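# Hang picture frame level on screw shank

## Task

Get the picture frame hanging level on the screw with nothing else holding it: it must rest on the shank of the screw, not on its head, at the point where it balances. The display board is not fixed down, and it must still be standing on its own when you finish.

## Robot and tools

Robot: two arms, left_arm and right_arm, each with a parallel two-finger gripper. The fingers point along the gripper's +z axis and close along its y axis. The reported hand point sits between the finger pads, roughly 5 mm behind the tips.

Frame: a single scene frame. Its origin is at table-top height, halfway between the two arms' nominal bases. +x points out over the table, +z points up, and left_arm is on the +y side (arm names do not match image sides). Real bases are offset from nominal; only a BASES line gives their calibrated spots. Reported hand positions and orientations can be off by a few centimetres, more so at long reach.

Row format, used by every moving command: one flat list of 16 numbers covering both arms, even when only one arm moves. The first 8 are left_arm, the next 8 are right_arm: x, y, z (metres), qw, qx, qy, qz (unit quaternion, w first), opening. Position and quaternion form an absolute target pose for the gripper in the scene frame, not an offset. Opening runs from -1 (closed) to +1 (fully open, 0.070 m), and it is a target, not a change. For an arm that should stay put, repeat its last reported position and the quaternion you intend, with its current opening. Do not copy a drifted quaternion from a result. Each step, the commanded orientation is clipped to within 32 degrees of the measured one.

execute_actions(actions, cameras): actions holds at most one item.
- An empty list only reads the state.
- {"rows": [...], "steps": n}: 1 to 15 rows, n from 5 to 15 control steps of 1/30 s each (default 15). Each row lasts one step and the last row repeats. A target more than 0.6 m from that arm's last reported position, along any of its gripper axes, gets the whole call refused.
- {"steps": n} alone waits up to 300 steps, counted from the previous result, with your reply time included.
The result is read 5 steps before the action ends, and those steps keep running. Pictures come only with an empty list, or when cameras names them (["all"] for all, [] for none).

move(target, speed, blend, blocking, cameras): moves each gripper in a straight line to its pose in one 16-number row, or through a list of up to 15 rows. There is no 0.6 m limit. speed is in m/s, from 0.002 to 2.2, default 0.25; turning is capped at twice that in rad/s. Give one value, or one per target. blend (metres) rounds the corners between listed targets. Paths last at least 0.5 s and are cut off at 10 s. Moves do not avoid obstacles or the other arm. Grippers lag and can overshoot their path, more at speed and with a nearly straight arm. Faster motion and targets set deeper past a contact both hit and press harder. A changed opening in the first target is sent at the start. Openings in later targets are sent once everything has come to rest at that target. The result adds a move: line that says how the move ended (done, off_target, moving, held, fault) and which limits applied; limits=paced means the pose was clipped. Any arm not named there finished within 3 mm and 2 degrees. done does not mean there is no contact. blocking=false returns after about 0.5 s while the motion carries on. Steer paths around each arm's own base, or the shoulder posture can flip.

wait(seconds 0 to 10, cameras): lets time pass and returns early if a move ends. stop(cameras): brakes a running move, and it needs some distance to do so. zoom_image(camera, region [x0,y0,x1,y1] in pixels, at most 504x504): a closer view of the latest picture from cam_head_left, cam_head_right, cam_left_wrist or cam_right_wrist (each 896x504). finished_scene(scene): ends and grades the current scene, taking that scene's number. It cannot be undone, and the goal must still hold with the robot letting go.

Gripping: grip_measured uses the same scale as opening. To hold something, command about 0.05 under the reading taken at first contact for full force, or less than that for a gentler grip. Going from fully open to closed takes at least about 1 s. Parts thinner than about 2 mm get less squeeze. Pads give roughly 20 N at most. Never close a gripper on the other arm's fingers.

Timing: the simulation keeps running while you think. Joint targets change at most 3 rad/s, with a 0.6 s ramp.

Faults and risks: contact torque at a joint's limit (21.6 N m for waist, shoulder and elbow; 7.52 N m for the wrist joints, whose motors give only about 4 N m) halts that arm for 10 s. Motors get hot when holding loads, stretching out or pushing against something. A MOTOR HOT line appears at 65 C, and at 80 C the arm goes limp for 30 to 60 s or more. The clearance check can hold an arm back near the other one, which shows up as held. Hard hits between the arms can fail the task. Do not drop anything, let go of moving parts, slam, or push hard. Keep everything on the table, and do not knock the loose board over. Loose objects may sometimes get bumped by outside pushes.

Cameras: calibration lines give K, distortion and T_world_to_cam in the scene frame. The head cameras may have shifted a little. Wrist camera pictures can lag behind while the arm moves.

Each tool is called as a command line: name --argument value for each argument, lists and objects as JSON in quotes; but a table of rows of numbers goes row by row, as --pt "numbers of a row", without its own name.

## Session

execute_actions --actions '[]' --cameras '["all"]'

Scene clock: 0.00 s of 4500.00 s.
left_arm: end_effector_position=(+0.3510, +0.5999, +0.2155) grip_measured=+0.59 end_effector_quat_wxyz=(+0.247, -0.380, +0.744, +0.491) | right_arm: end_effector_position=(+0.3748, -0.3621, +0.2306) grip_measured=+0.98 end_effector_quat_wxyz=(+0.266, -0.127, +0.954, +0.046)
Joint positions: left_arm=[0.435 2.012 -1.399 1.391 1.016 -1.325 0.056] | right_arm=[-0.326 1.505 -1.187 0.405 0.93 -0.792 0.069]
Joint torques (N m): no reading
Motor temperatures (°C): left_arm=[31 31 32 33 36 30] | right_arm=[30 30 33 35 39 32]
Hand target: left_arm +0.3510, +0.5999, +0.2155; +0.247, -0.380, +0.744, +0.491 | right_arm +0.3748, -0.3621, +0.2306; +0.266, -0.127, +0.954, +0.046

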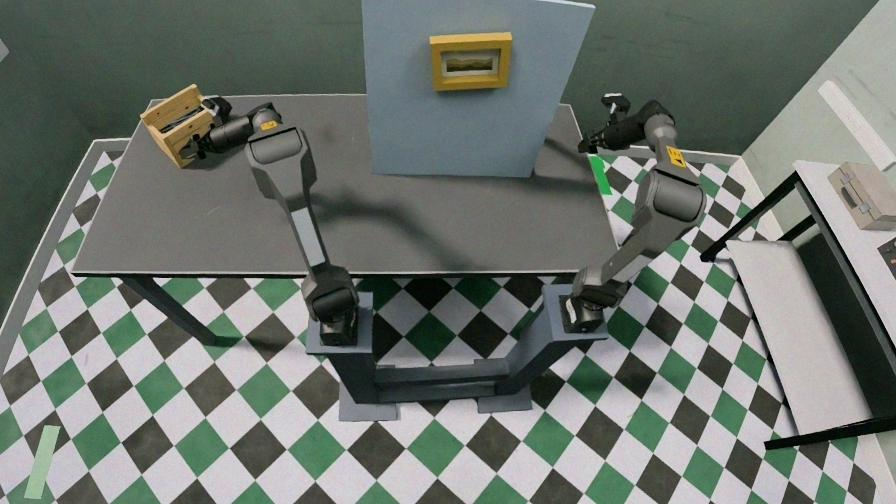

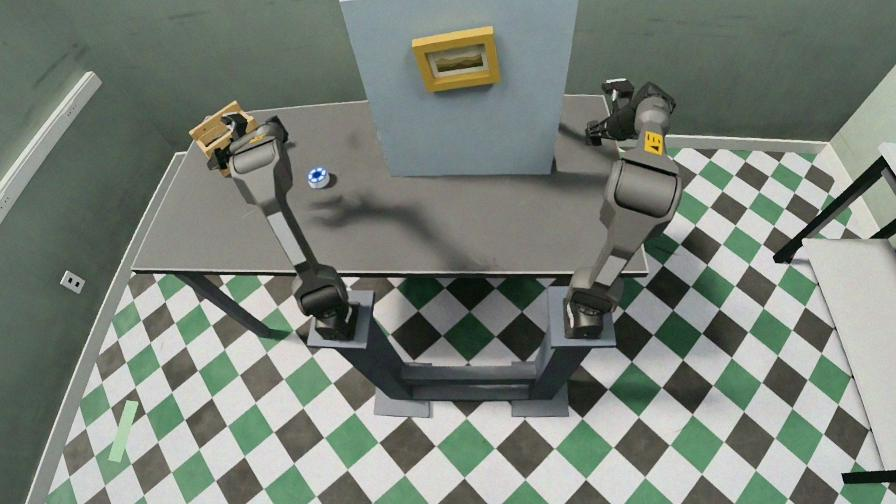

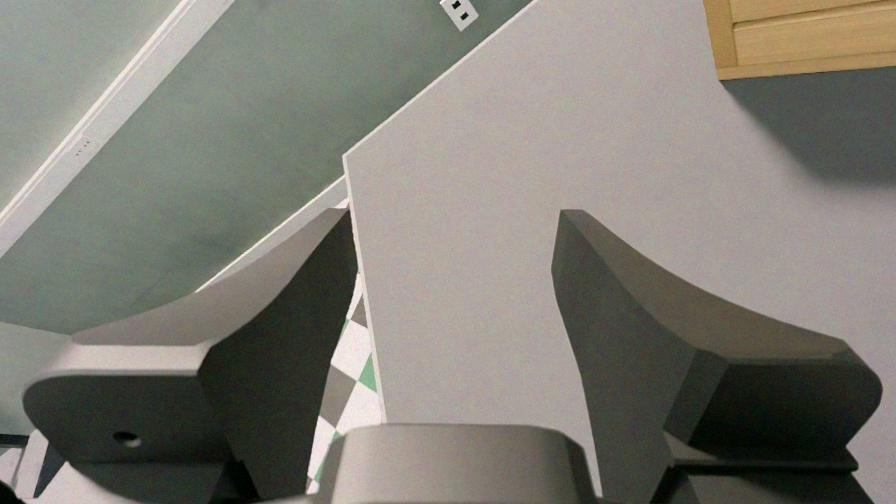

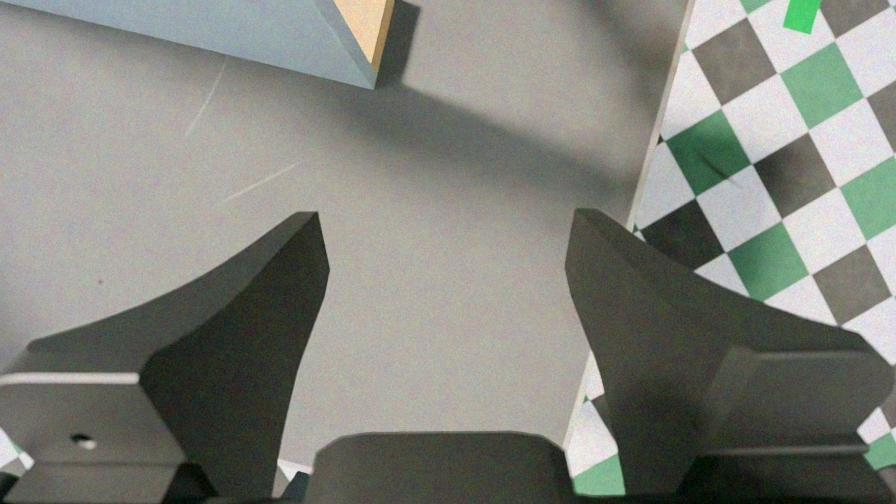

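zoom_image --camera "cam_head_left" --region '[350, 0, 610, 190]'

zoom_image --camera "cam_head_right" --region '[330, 0, 590, 190]'

zoom_image --camera "cam_head_left" --region '[410, 20, 530, 110]'

zoom_image --camera "cam_head_left" --region '[100, 60, 300, 200]'

zoom_image --camera "cam_head_right" --region '[170, 80, 350, 210]'

Scaled by 1.938 from the camera's 896x504 image, which has a finer 1280x720 frame.

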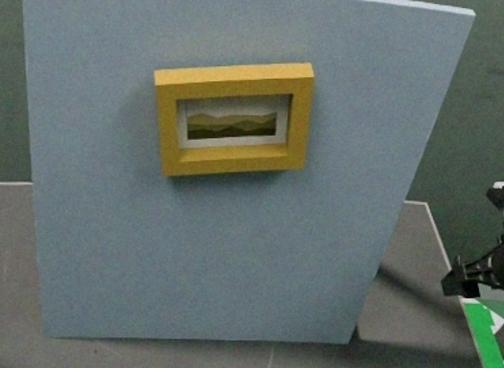

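Scaled by 1.938 from the camera's 896x504 image, which has a finer 1280x720 frame.

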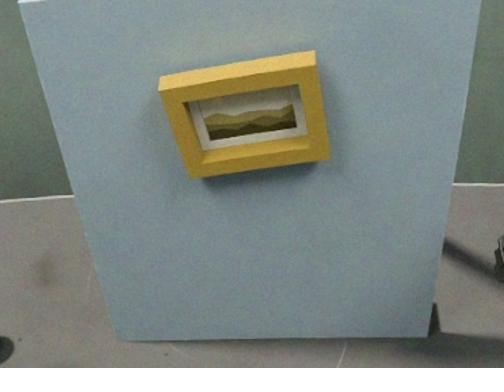

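Scaled by 4.200 from the camera's 896x504 image, which has a finer 1280x720 frame.

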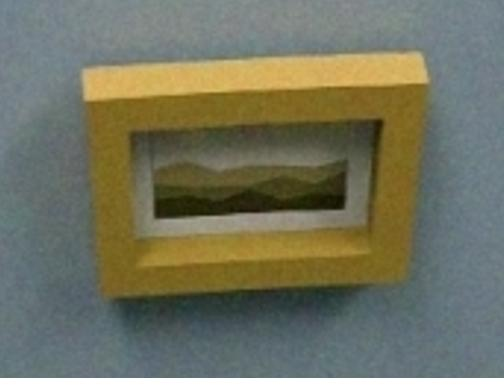

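Scaled by 2.520 from the camera's 896x504 image, which has a finer 1280x720 frame.

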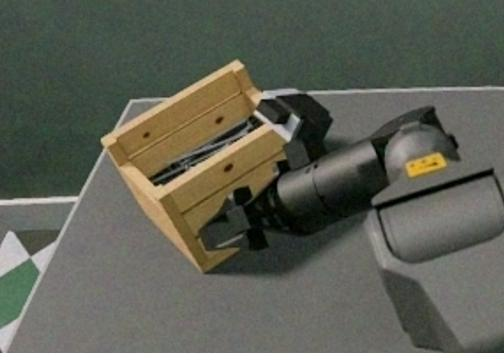

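Scaled by 2.800 from the camera's 896x504 image, which has a finer 1280x720 frame.

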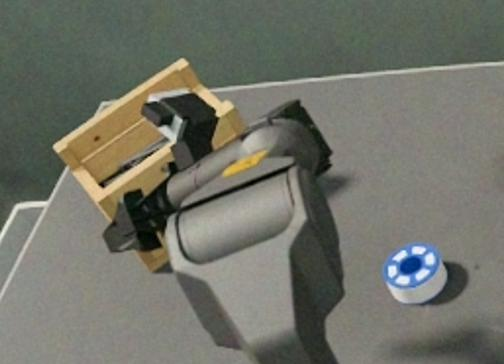

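move --target '[0.351, 0.5999, 0.2155, 0.247, -0.380, 0.744, 0.491, 0.59, 0.27, -0.1, 0.39, 0.834, 0, 0.552, 0, 1.0]' --speed 0.2

Scene clock: 15.80 s of 4500.00 s.
left_arm: end_effector_position=(+0.3508, +0.6000, +0.2155) grip_measured=+0.59 end_effector_quat_wxyz=(+0.247, -0.380, +0.744, +0.491) | right_arm: end_effector_position=(+0.2703, -0.1002, +0.3905) grip_measured=+0.98 end_effector_quat_wxyz=(+0.784, -0.106, +0.608, +0.070)
Joint positions: left_arm=[0.435 2.013 -1.399 1.391 1.018 -1.325 0.056] | right_arm=[1.267 1.188 -0.559 1.031 -1.225 -0.941 0.069]
Joint torques (N m): left_arm=[-0.84 -7.61 -3.21 0.51 0.48 -0.09] | right_arm=[-0.25 -1.76 -3.84 -0.78 -0.56 0.01]
Motor temperatures (°C): left_arm=[31 32 33 33 36 30] | right_arm=[30 30 34 35 39 32]
Hand target: left_arm +0.3510, +0.5999, +0.2155; +0.247, -0.380, +0.744, +0.491 | right_arm +0.2704, -0.1002, +0.3902; +0.784, -0.106, +0.608, +0.070
Off the commanded pose: left_arm 0.000 m, 0 deg | right_arm 0.001 m, 17 deg.
joint sent to its limit (right arm) — joint 5 (wrist pitch), lower limit.
Kept back: nothing.
move: off_target (right_arm)
camera_calibration:
cam_left_wrist: T_world_to_cam=[[0.800807, -0.211152, -0.560466, -0.0299846], [-0.482053, -0.782585, -0.393935, 0.724154], [-0.355432, 0.585641, -0.728487, 0.0520217], [0, 0, 0, 1]] pos_world=[0.391583, 0.529915, 0.306362]
cam_right_wrist: T_world_to_cam=[[0.239224, -0.970112, 0.0406741, -0.177111], [-0.381635, -0.132463, -0.914772, 0.440817], [0.89282, 0.203313, -0.401917, 0.0543229], [0, 0, 0, 1]] pos_world=[0.1621, -0.12447, 0.432284]

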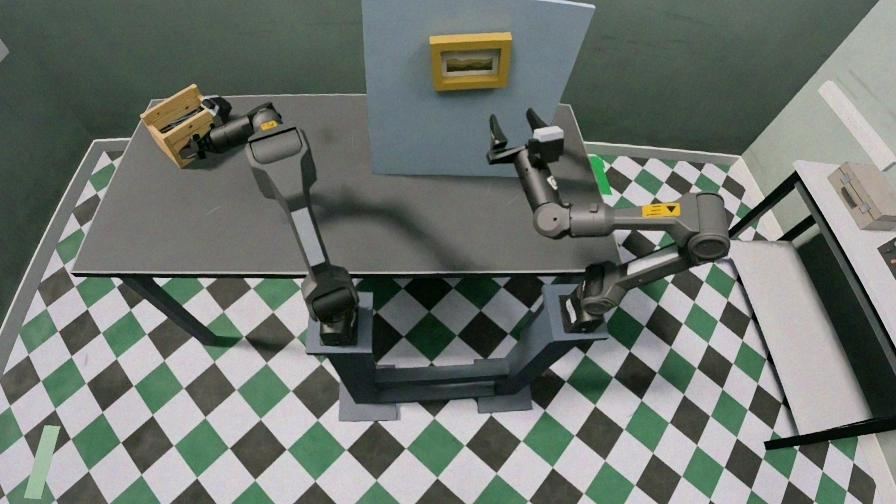

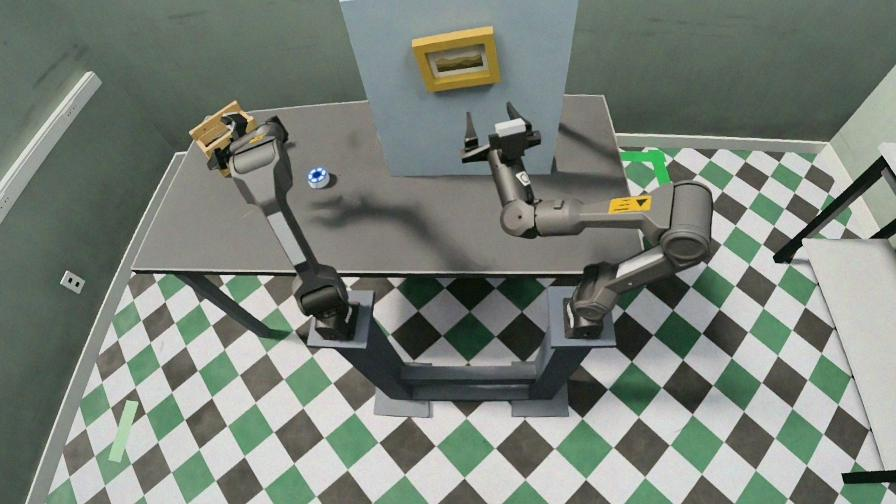

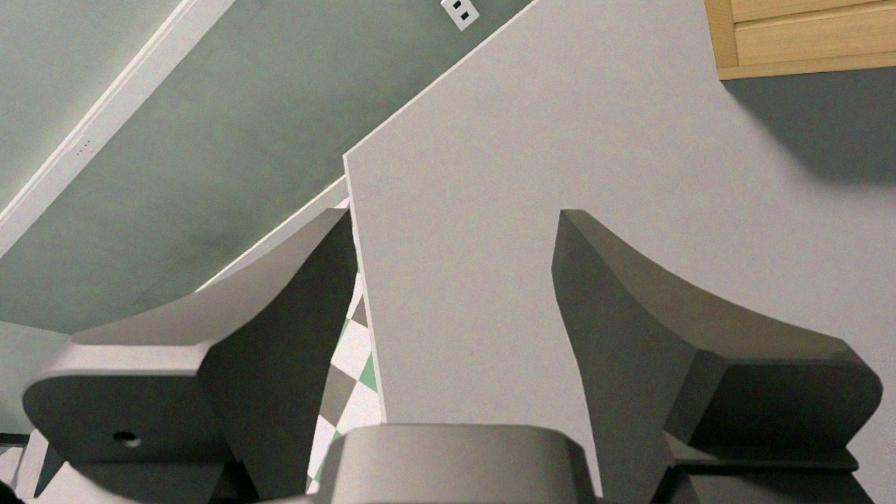

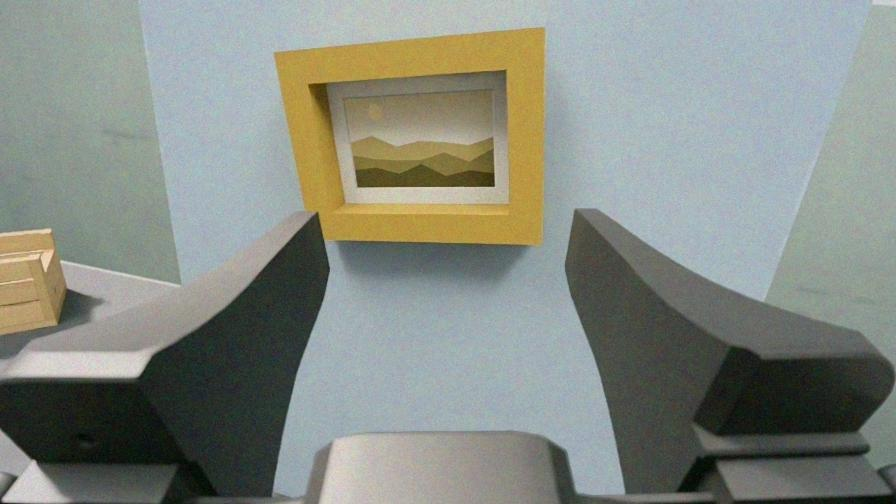

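move --target '[0.351, 0.5999, 0.2155, 0.247, -0.380, 0.744, 0.491, 0.59, 0.40, -0.24, 0.38, 0.3263, 0.3264, 0.6276, 0.6276, 1.0]' --speed 0.25

Scene clock: 21.07 s of 4500.00 s.
left_arm: end_effector_position=(+0.3508, +0.6000, +0.2155) grip_measured=+0.59 end_effector_quat_wxyz=(+0.247, -0.380, +0.744, +0.491) | right_arm: end_effector_position=(+0.4000, -0.2396, +0.3796) grip_measured=+0.98 end_effector_quat_wxyz=(+0.446, +0.316, +0.561, +0.621)
Joint positions: left_arm=[0.435 2.013 -1.399 1.391 1.018 -1.325 0.056] | right_arm=[-0.12 1.318 -0.679 -0.751 -0.911 2.092 0.069]
Joint torques (N m): left_arm=[-0.59 -7.82 -3.05 0.56 0.46 -0.04] | right_arm=[-0.37 -2.74 -4.26 0.32 -0.74 -0.04]
Motor temperatures (°C): left_arm=[31 32 33 33 36 30] | right_arm=[30 30 34 35 39 32]
Hand target: left_arm +0.3510, +0.5999, +0.2155; +0.247, -0.380, +0.744, +0.491 | right_arm +0.4001, -0.2397, +0.3797; +0.446, +0.316, +0.561, +0.621
Off the commanded pose: left_arm 0.000 m, 0 deg | right_arm 0.001 m, 16 deg.
joint sent to its limit (right arm) — joint 6 (wrist roll), upper limit.
Kept back: nothing.
move: off_target (right_arm)
camera_calibration:
cam_left_wrist: T_world_to_cam=[[0.800807, -0.211152, -0.560466, -0.0299846], [-0.482053, -0.782585, -0.393935, 0.724154], [-0.355432, 0.585641, -0.728487, 0.0520217], [0, 0, 0, 1]] pos_world=[0.391583, 0.529915, 0.306362]
cam_right_wrist: T_world_to_cam=[[0.175255, 0.00347948, -0.984517, 0.305114], [-0.870783, 0.467139, -0.153358, 0.512126], [0.459373, 0.884177, 0.0848982, 0.114228], [0, 0, 0, 1]] pos_world=[0.340004, -0.341294, 0.369231]

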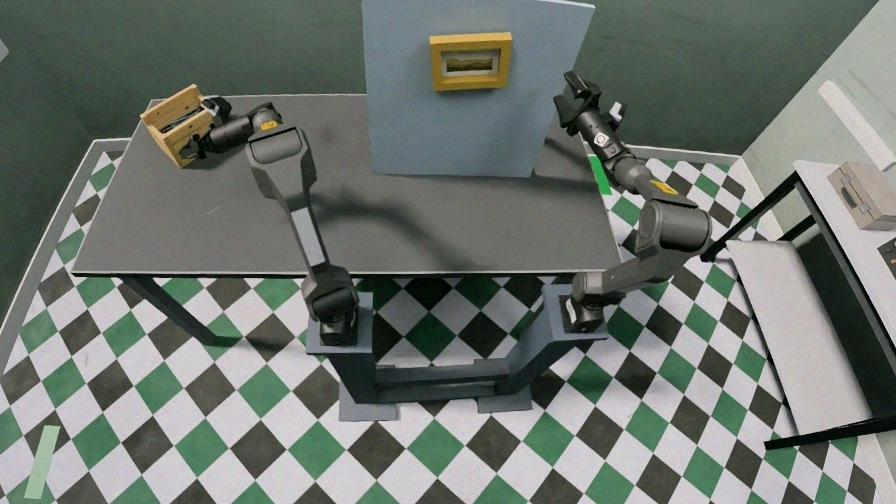

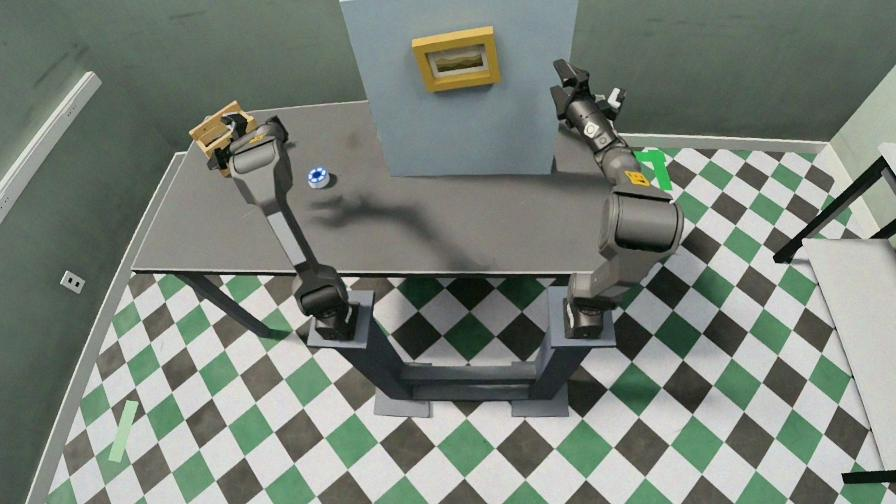

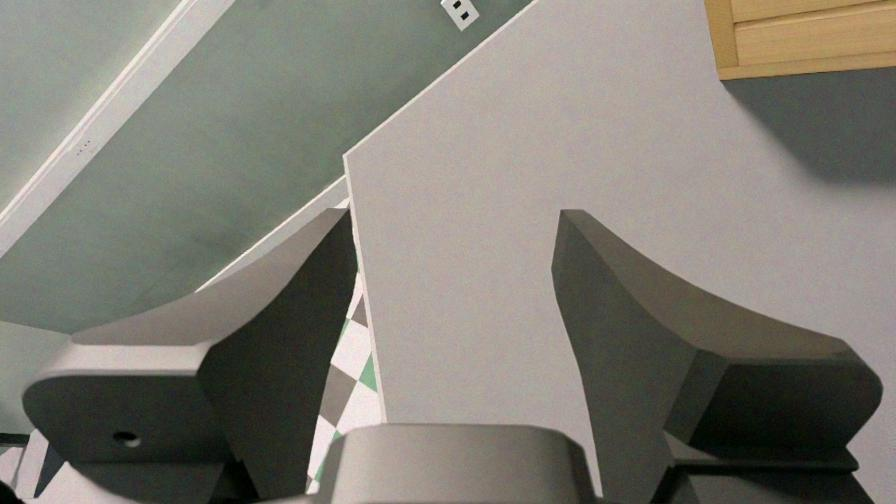

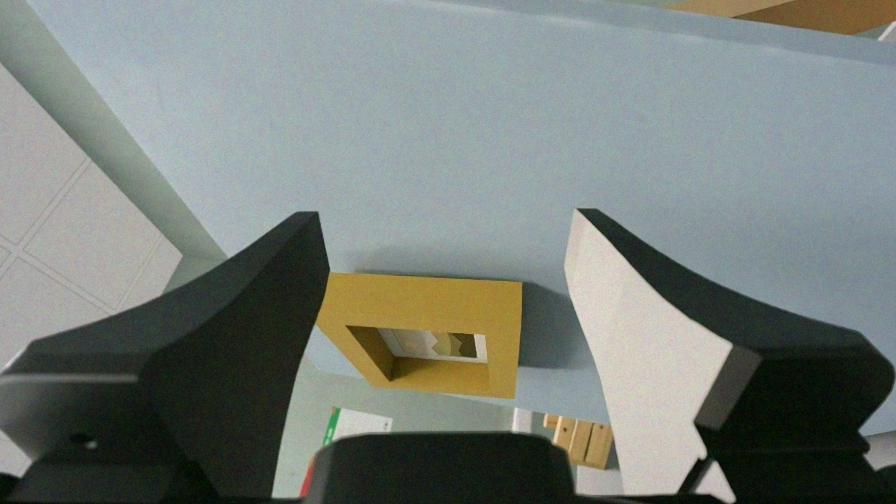

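zoom_image --camera "cam_right_wrist" --region '[300, 220, 600, 420]'

Scaled by 1.680 from the camera's 896x504 image, which has a finer 1280x720 frame.

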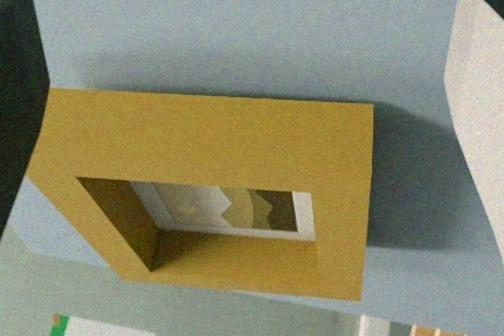

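move --target '[0.351, 0.5999, 0.2155, 0.247, -0.380, 0.744, 0.491, 0.59, 0.48, -0.35, 0.385, 0.446, 0.316, 0.561, 0.621, 1.0]' --speed 0.2

Scene clock: 22.70 s of 4500.00 s.
left_arm: end_effector_position=(+0.3508, +0.6000, +0.2155) grip_measured=+0.59 end_effector_quat_wxyz=(+0.247, -0.380, +0.744, +0.491) | right_arm: end_effector_position=(+0.4804, -0.3503, +0.3847) grip_measured=+0.98 end_effector_quat_wxyz=(+0.511, +0.300, +0.528, +0.608)
Joint positions: left_arm=[0.435 2.013 -1.399 1.391 1.018 -1.325 0.056] | right_arm=[-0.399 1.692 -1.018 -0.847 -1.127 2.092 0.069]
Joint torques (N m): left_arm=[-0.73 -7.76 -3.17 0.55 0.42 -0.07] | right_arm=[0.73 -7.33 -3.36 0.49 -0.72 0.25]
Motor temperatures (°C): left_arm=[31 32 33 33 36 30] | right_arm=[30 30 34 35 39 32]
Hand target: left_arm +0.3510, +0.5999, +0.2155; +0.247, -0.380, +0.744, +0.491 | right_arm +0.4800, -0.3498, +0.3847; +0.511, +0.300, +0.529, +0.608
Off the commanded pose: left_arm 0.000 m, 0 deg | right_arm 0.001 m, 9 deg.
joint sent to its limit (right arm) — joint 6 (wrist roll), upper limit.
Kept back: nothing.
move: off_target (right_arm)
camera_calibration:
cam_left_wrist: T_world_to_cam=[[0.800807, -0.211152, -0.560466, -0.0299846], [-0.482053, -0.782585, -0.393935, 0.724154], [-0.355432, 0.585641, -0.728487, 0.0520217], [0, 0, 0, 1]] pos_world=[0.391583, 0.529915, 0.306362]
cam_right_wrist: T_world_to_cam=[[0.282975, -0.0481403, -0.957918, 0.216413], [-0.798587, 0.541323, -0.263112, 0.668191], [0.531209, 0.839436, 0.114737, 0.113051], [0, 0, 0, 1]] pos_world=[0.412316, -0.446188, 0.370144]

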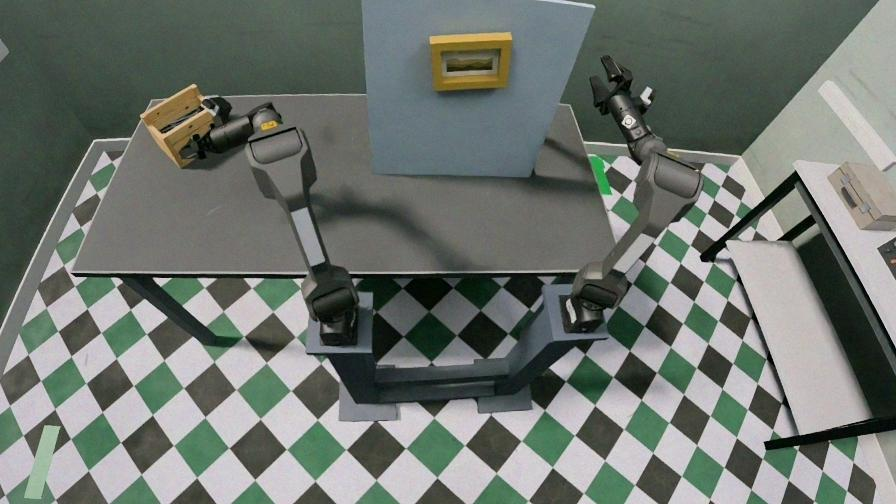

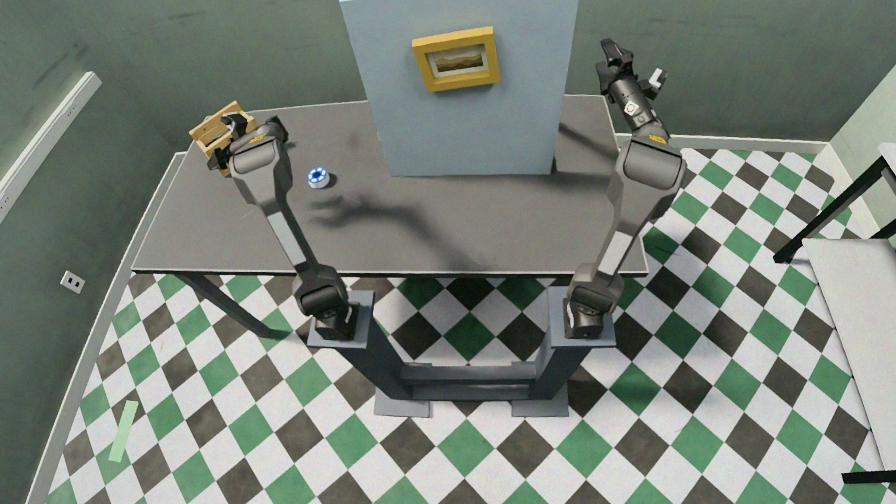

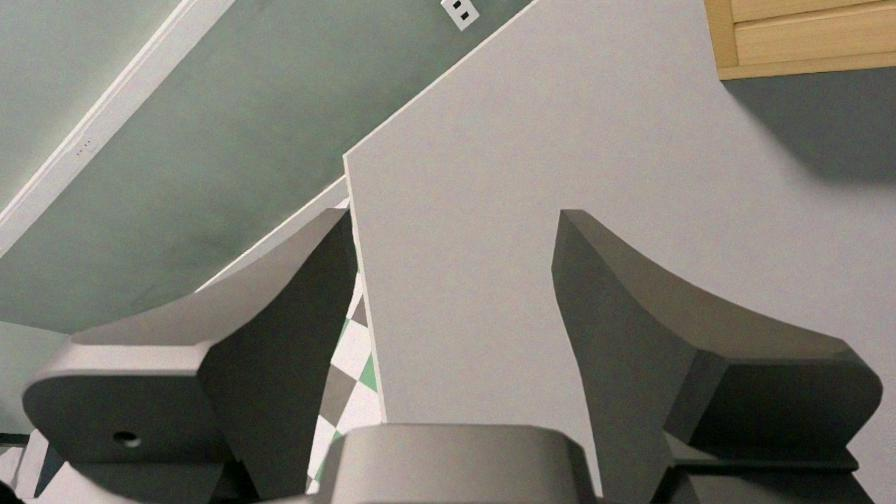

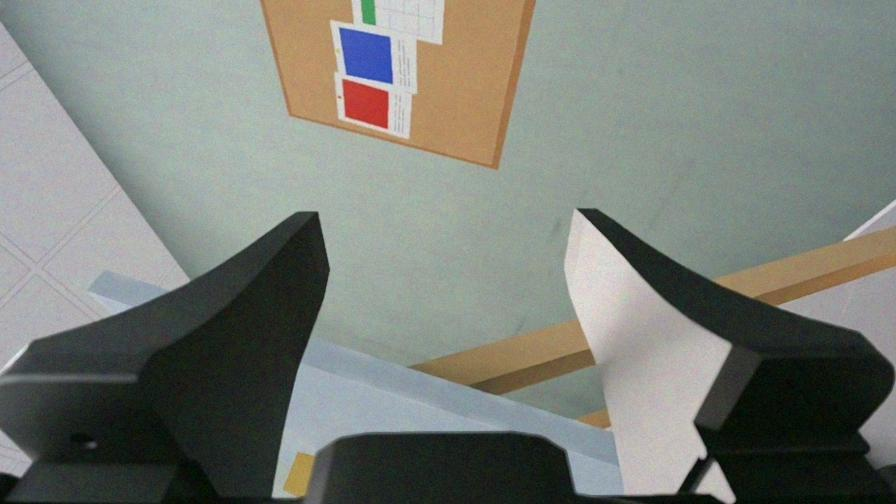

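move --target '[0.351, 0.5999, 0.2155, 0.247, -0.380, 0.744, 0.491, 0.59, 0.49, -0.345, 0.38, 0.730, -0.2686, 0.465, 0.4217, 1.0]' --speed 0.25 --cameras '["cam_head_right", "cam_right_wrist"]'

Scene clock: 26.13 s of 4500.00 s.
left_arm: end_effector_position=(+0.3508, +0.6000, +0.2155) grip_measured=+0.59 end_effector_quat_wxyz=(+0.247, -0.380, +0.744, +0.491) | right_arm: end_effector_position=(+0.4901, -0.3446, +0.3803) grip_measured=+0.98 end_effector_quat_wxyz=(+0.709, -0.148, +0.634, +0.270)
Joint positions: left_arm=[0.435 2.013 -1.399 1.391 1.018 -1.325 0.056] | right_arm=[-0.479 1.806 -1.263 -1.206 -1.225 1.148 0.069]
Joint torques (N m): left_arm=[-0.64 -7.68 -3.08 0.61 0.38 -0.03] | right_arm=[-0.32 -6.34 -4.06 0.93 -0.33 0.21]
Motor temperatures (°C): left_arm=[31 33 33 33 36 30] | right_arm=[30 31 34 35 39 32]
Hand target: left_arm +0.3510, +0.5999, +0.2155; +0.247, -0.380, +0.744, +0.491 | right_arm +0.4902, -0.3447, +0.3802; +0.709, -0.147, +0.634, +0.270
Off the commanded pose: left_arm 0.000 m, 0 deg | right_arm 0.001 m, 30 deg.
joint sent to its limit (right arm) — joint 5 (wrist pitch), lower limit.
Kept back: nothing.
move: off_target (right_arm)
camera_calibration:
cam_right_wrist: T_world_to_cam=[[0.564094, -0.807625, -0.171871, -0.488771], [-0.481406, -0.152562, -0.863118, 0.505268], [0.670854, 0.56962, -0.474855, 0.166462], [0, 0, 0, 1]] pos_world=[0.407281, -0.412479, 0.431146]
Images, in order (width x height): cam_head_right 896x504, cam_right_wrist 896x504.

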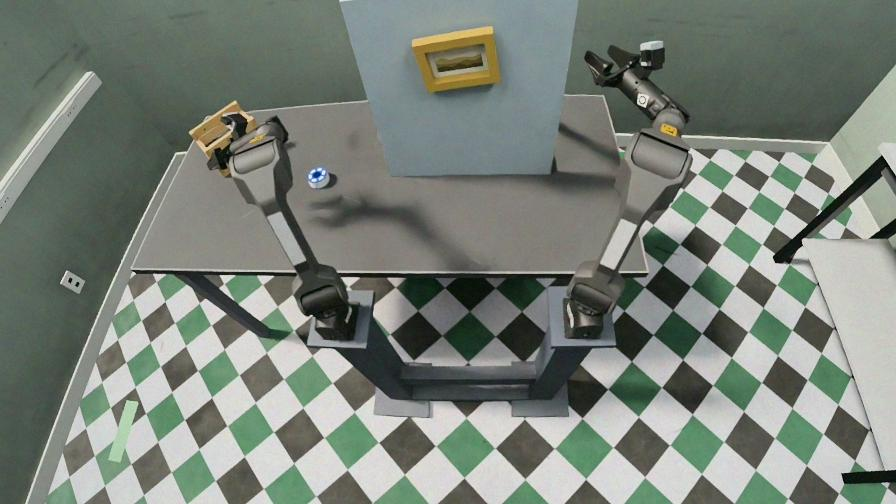

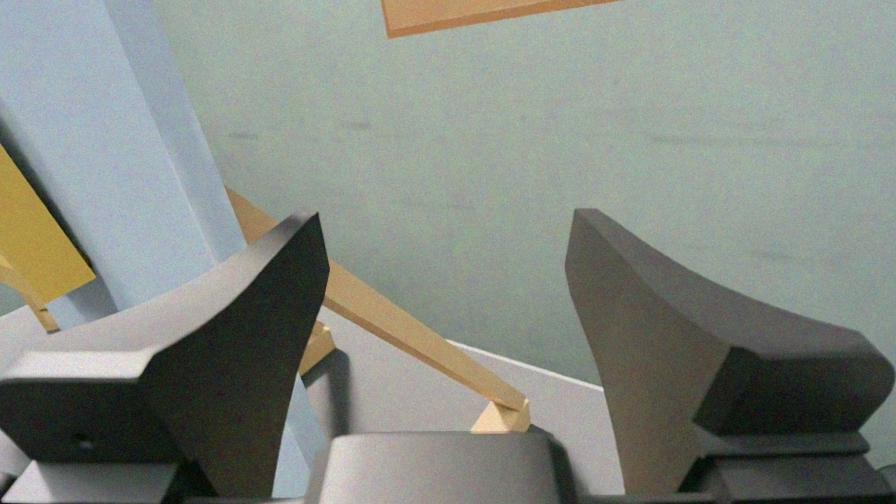

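zoom_image --camera "cam_right_wrist" --region '[0, 100, 200, 330]'

Scaled by 2.191 from the camera's 896x504 image, which has a finer 1280x720 frame.

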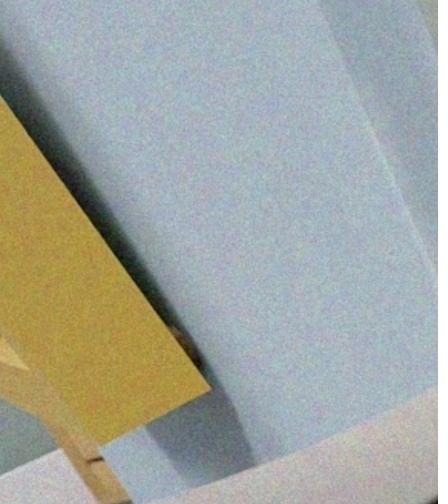

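move --target '[0.351, 0.5999, 0.2155, 0.247, -0.380, 0.744, 0.491, 0.59, 0.52, -0.345, 0.46, 0.709, -0.148, 0.634, 0.27, 1.0]' --speed 0.25 --cameras '["cam_head_right", "cam_right_wrist"]'

zoom_image --camera "cam_right_wrist" --region '[0, 100, 300, 330]'

Scene clock: 29.13 s of 4500.00 s.
left_arm: end_effector_position=(+0.3508, +0.6000, +0.2155) grip_measured=+0.59 end_effector_quat_wxyz=(+0.247, -0.380, +0.744, +0.491) | right_arm: end_effector_position=(+0.5202, -0.3451, +0.4600) grip_measured=+0.98 end_effector_quat_wxyz=(+0.709, -0.148, +0.634, +0.270)
Joint positions: left_arm=[0.435 2.013 -1.399 1.391 1.018 -1.325 0.056] | right_arm=[-0.44 1.844 -1.643 -1.336 -1.086 1.493 0.069]
Joint torques (N m): left_arm=[-0.46 -7.7 -2.99 0.64 0.34 -0.05] | right_arm=[0.21 -7.42 -3.49 1.01 -0.31 -0.15]
Motor temperatures (°C): left_arm=[31 33 33 33 36 30] | right_arm=[30 31 34 35 39 32]
Hand target: left_arm +0.3510, +0.5999, +0.2155; +0.247, -0.380, +0.744, +0.491 | right_arm +0.5200, -0.3450, +0.4600; +0.709, -0.148, +0.634, +0.270
Off the commanded pose: left_arm 0.000 m, 0 deg | right_arm 0.000 m, 0 deg.
Kept back: nothing.
move: done
camera_calibration:
cam_right_wrist: T_world_to_cam=[[0.563723, -0.8079, -0.1718, -0.492347], [-0.482132, -0.152973, -0.86264, 0.588475], [0.670646, 0.56912, -0.475748, 0.184733], [0, 0, 0, 1]] pos_world=[0.437379, -0.412881, 0.510943]
Images, in order (width x height): cam_head_right 896x504, cam_right_wrist 896x504.

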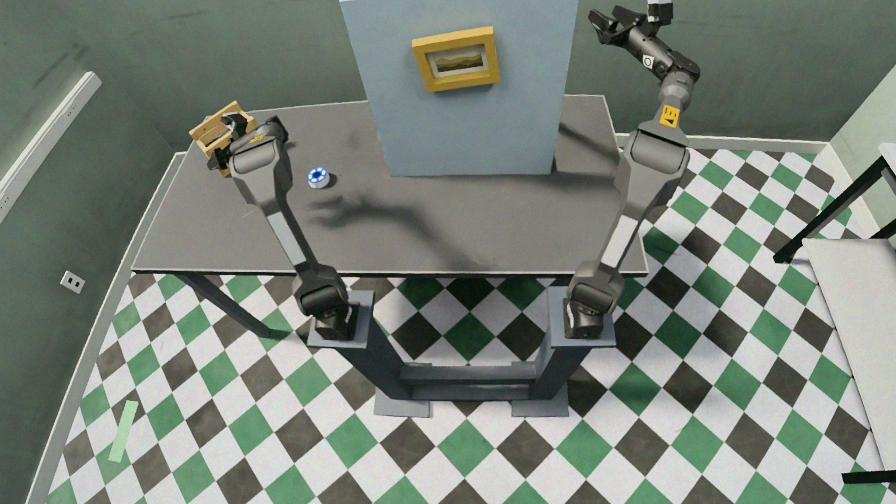

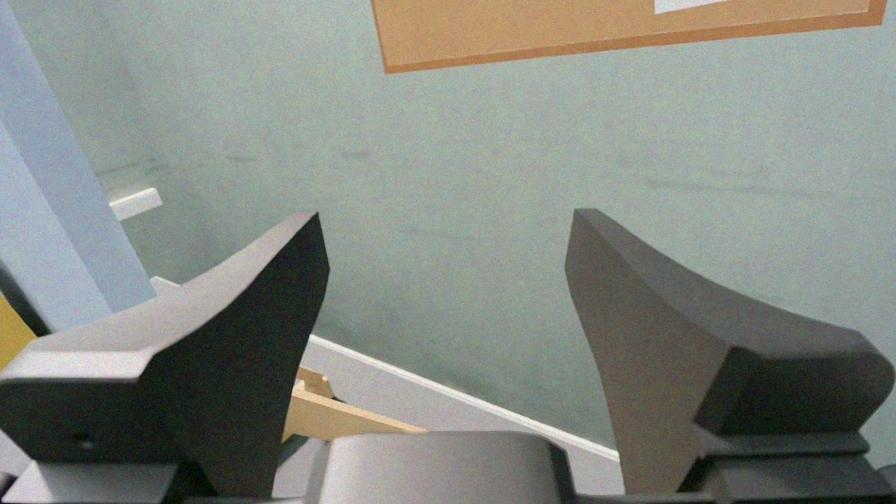

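Scaled by 1.680 from the camera's 896x504 image, which has a finer 1280x720 frame.

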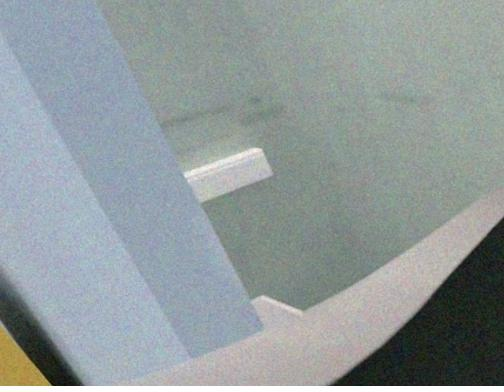

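move --target '[0.351, 0.5999, 0.2155, 0.247, -0.380, 0.744, 0.491, 0.59, 0.505, -0.365, 0.455, 0.6677, -0.2295, 0.6092, 0.3602, 1.0]' --speed 0.25 --cameras '["cam_head_right", "cam_right_wrist"]'

zoom_image --camera "cam_right_wrist" --region '[0, 150, 300, 400]'

Scene clock: 30.53 s of 4500.00 s.
left_arm: end_effector_position=(+0.3508, +0.6000, +0.2155) grip_measured=+0.59 end_effector_quat_wxyz=(+0.247, -0.380, +0.744, +0.491) | right_arm: end_effector_position=(+0.5051, -0.3649, +0.4552) grip_measured=+0.98 end_effector_quat_wxyz=(+0.686, -0.164, +0.643, +0.298)
Joint positions: left_arm=[0.435 2.013 -1.399 1.391 1.018 -1.325 0.056] | right_arm=[-0.526 1.879 -1.704 -1.411 -1.225 1.594 0.069]
Joint torques (N m): left_arm=[-0.48 -7.84 -2.93 0.65 0.36 -0.03] | right_arm=[0.76 -8.52 -3.49 1.06 -0.11 0.06]
Motor temperatures (°C): left_arm=[31 33 33 33 36 30] | right_arm=[30 31 34 35 39 32]
Hand target: left_arm +0.3510, +0.5999, +0.2155; +0.247, -0.380, +0.744, +0.491 | right_arm +0.5052, -0.3647, +0.4551; +0.686, -0.164, +0.643, +0.298
Off the commanded pose: left_arm 0.000 m, 0 deg | right_arm 0.000 m, 11 deg.
joint read past its limit (right arm) — joint 5 (wrist pitch), lower limit.
joint sent to its limit (right arm) — joint 5 (wrist pitch), lower limit.
Kept back: nothing.
move: off_target (right_arm)
camera_calibration:
cam_right_wrist: T_world_to_cam=[[0.611524, -0.766177, -0.19751, -0.497882], [-0.505461, -0.186247, -0.842509, 0.564591], [0.608726, 0.615048, -0.501167, 0.263457], [0, 0, 0, 1]] pos_world=[0.429473, -0.438352, 0.509373]
Images, in order (width x height): cam_head_right 896x504, cam_right_wrist 896x504.

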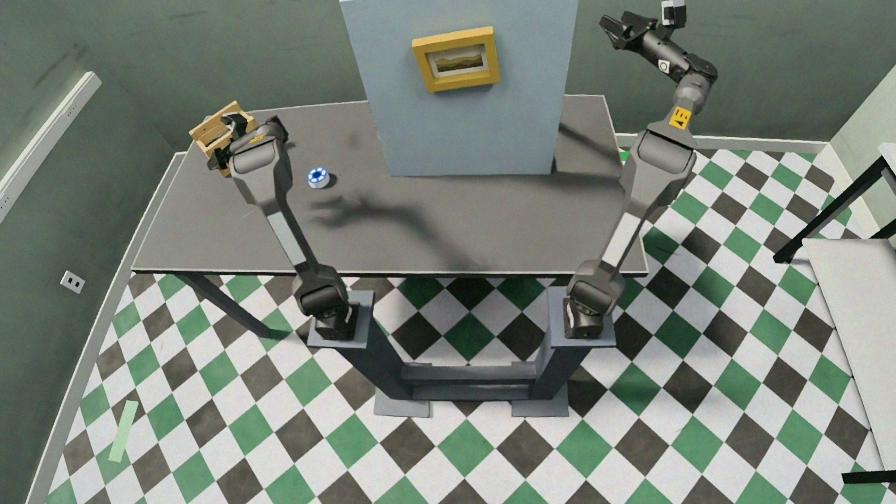

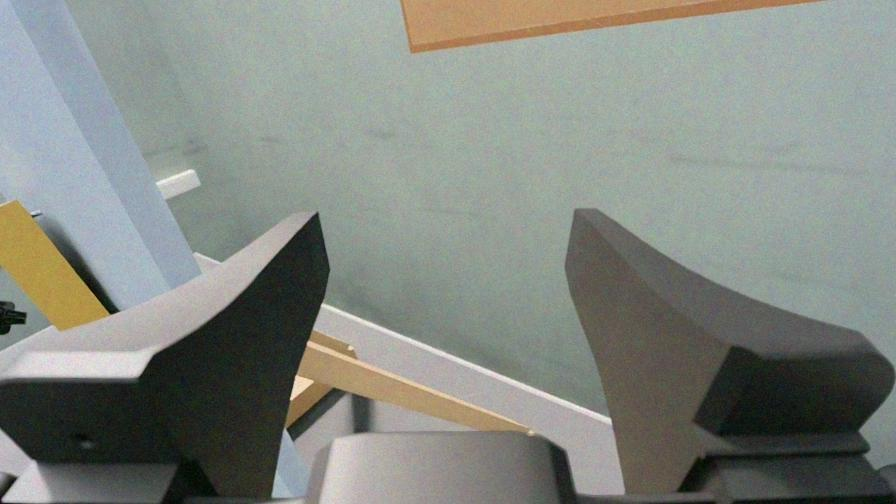

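Scaled by 1.680 from the camera's 896x504 image, which has a finer 1280x720 frame.

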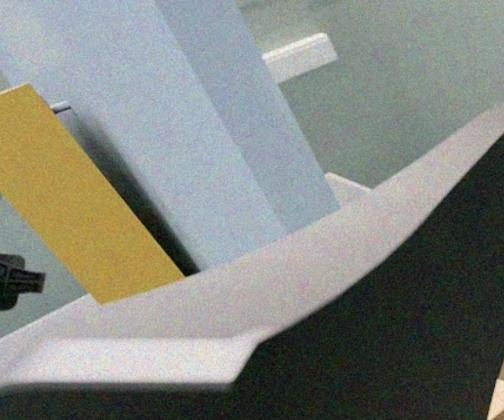

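zoom_image --camera "cam_right_wrist" --region '[0, 180, 130, 330]'

Scaled by 3.360 from the camera's 896x504 image, which has a finer 1280x720 frame.

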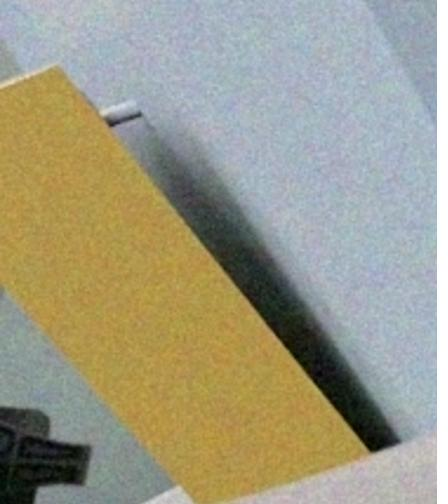

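move --pt "0.351 0.5999 0.2155 0.247 -0.380 0.744 0.491 0.59 0.34 -0.34 0.42 0.686 -0.164 0.643 0.298 1.0" --pt "0.351 0.5999 0.2155 0.247 -0.380 0.744 0.491 0.59 0.33 -0.05 0.36 0.5084 0.4735 0.595 0.4042 1.0" --speed 0.25 --blend 0.03 --cameras '["cam_head_left","cam_head_right", "cam_right_wrist"]'

Scene clock: 37.87 s of 4500.00 s.
left_arm: end_effector_position=(+0.3508, +0.6000, +0.2155) grip_measured=+0.59 end_effector_quat_wxyz=(+0.247, -0.380, +0.744, +0.491) | right_arm: end_effector_position=(+0.3298, -0.0496, +0.3603) grip_measured=+0.98 end_effector_quat_wxyz=(+0.508, +0.473, +0.595, +0.405)
Joint positions: left_arm=[0.435 2.013 -1.399 1.391 1.018 -1.325 0.056] | right_arm=[1.224 1.535 -1.119 1.605 -1.171 0.066 0.069]
Joint torques (N m): left_arm=[-0.29 -7.97 -2.8 0.75 0.25 0.02] | right_arm=[-0.44 -5.06 -3.27 -1.18 -0.16 0.18]
Motor temperatures (°C): left_arm=[31 33 33 33 36 30] | right_arm=[30 31 34 35 39 32]
Hand target: left_arm +0.3510, +0.5999, +0.2155; +0.247, -0.380, +0.744, +0.491 | right_arm +0.3300, -0.0500, +0.3600; +0.508, +0.473, +0.595, +0.404
Off the commanded pose: left_arm 0.000 m, 0 deg | right_arm 0.001 m, 0 deg.
Kept back: nothing.
move: done
camera_calibration:
cam_right_wrist: T_world_to_cam=[[-0.162919, -0.186782, -0.968798, 0.394261], [-0.625094, 0.779245, -0.0451169, 0.254834], [0.763358, 0.598239, -0.24371, -0.0159458], [0, 0, 0, 1]] pos_world=[0.2357, -0.115398, 0.389571]
Images, in order (width x height): cam_head_left 896x504, cam_head_right 896x504, cam_right_wrist 896x504.

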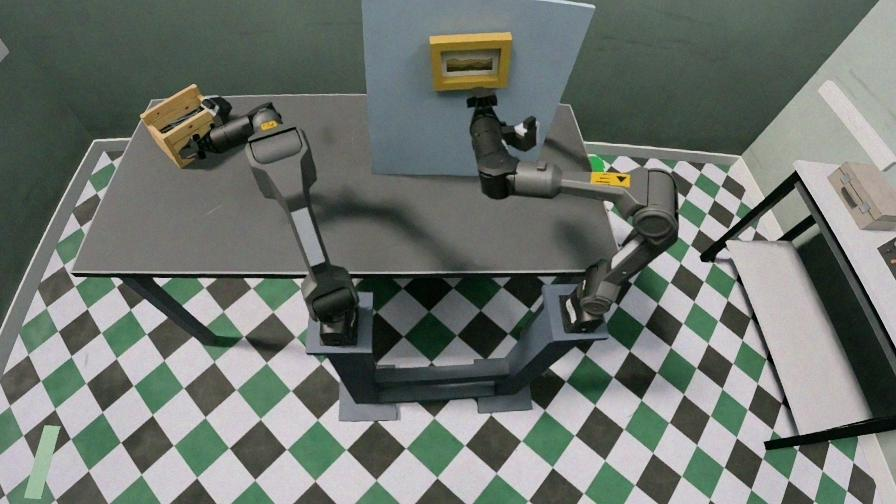

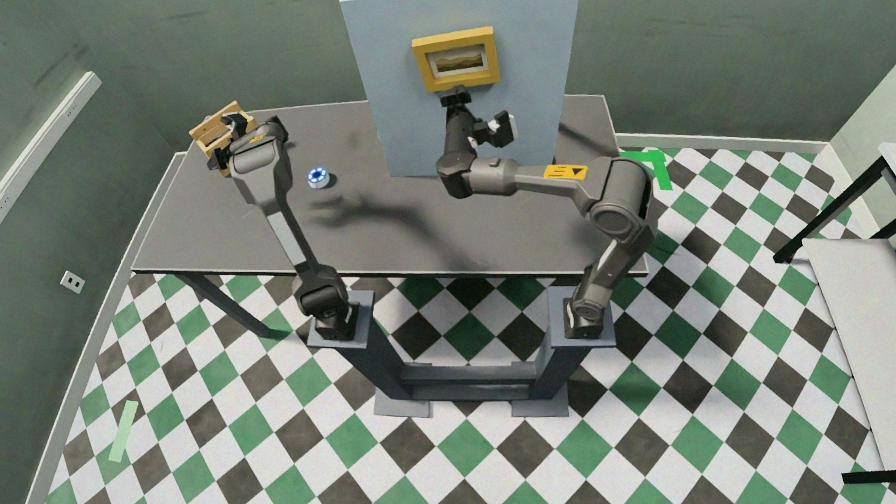

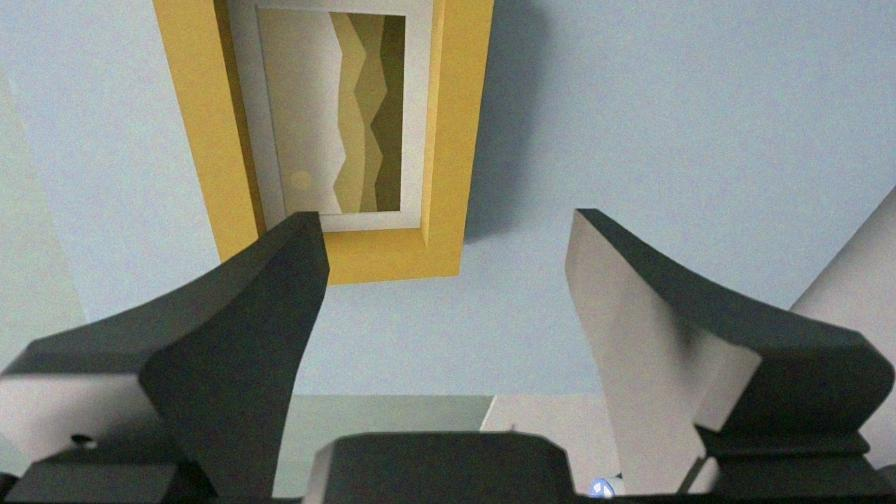

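zoom_image --camera "cam_right_wrist" --region '[300, 40, 600, 300]'

Scaled by 1.680 from the camera's 896x504 image, which has a finer 1280x720 frame.

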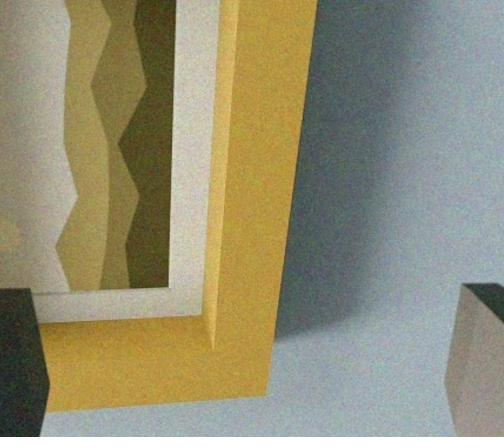

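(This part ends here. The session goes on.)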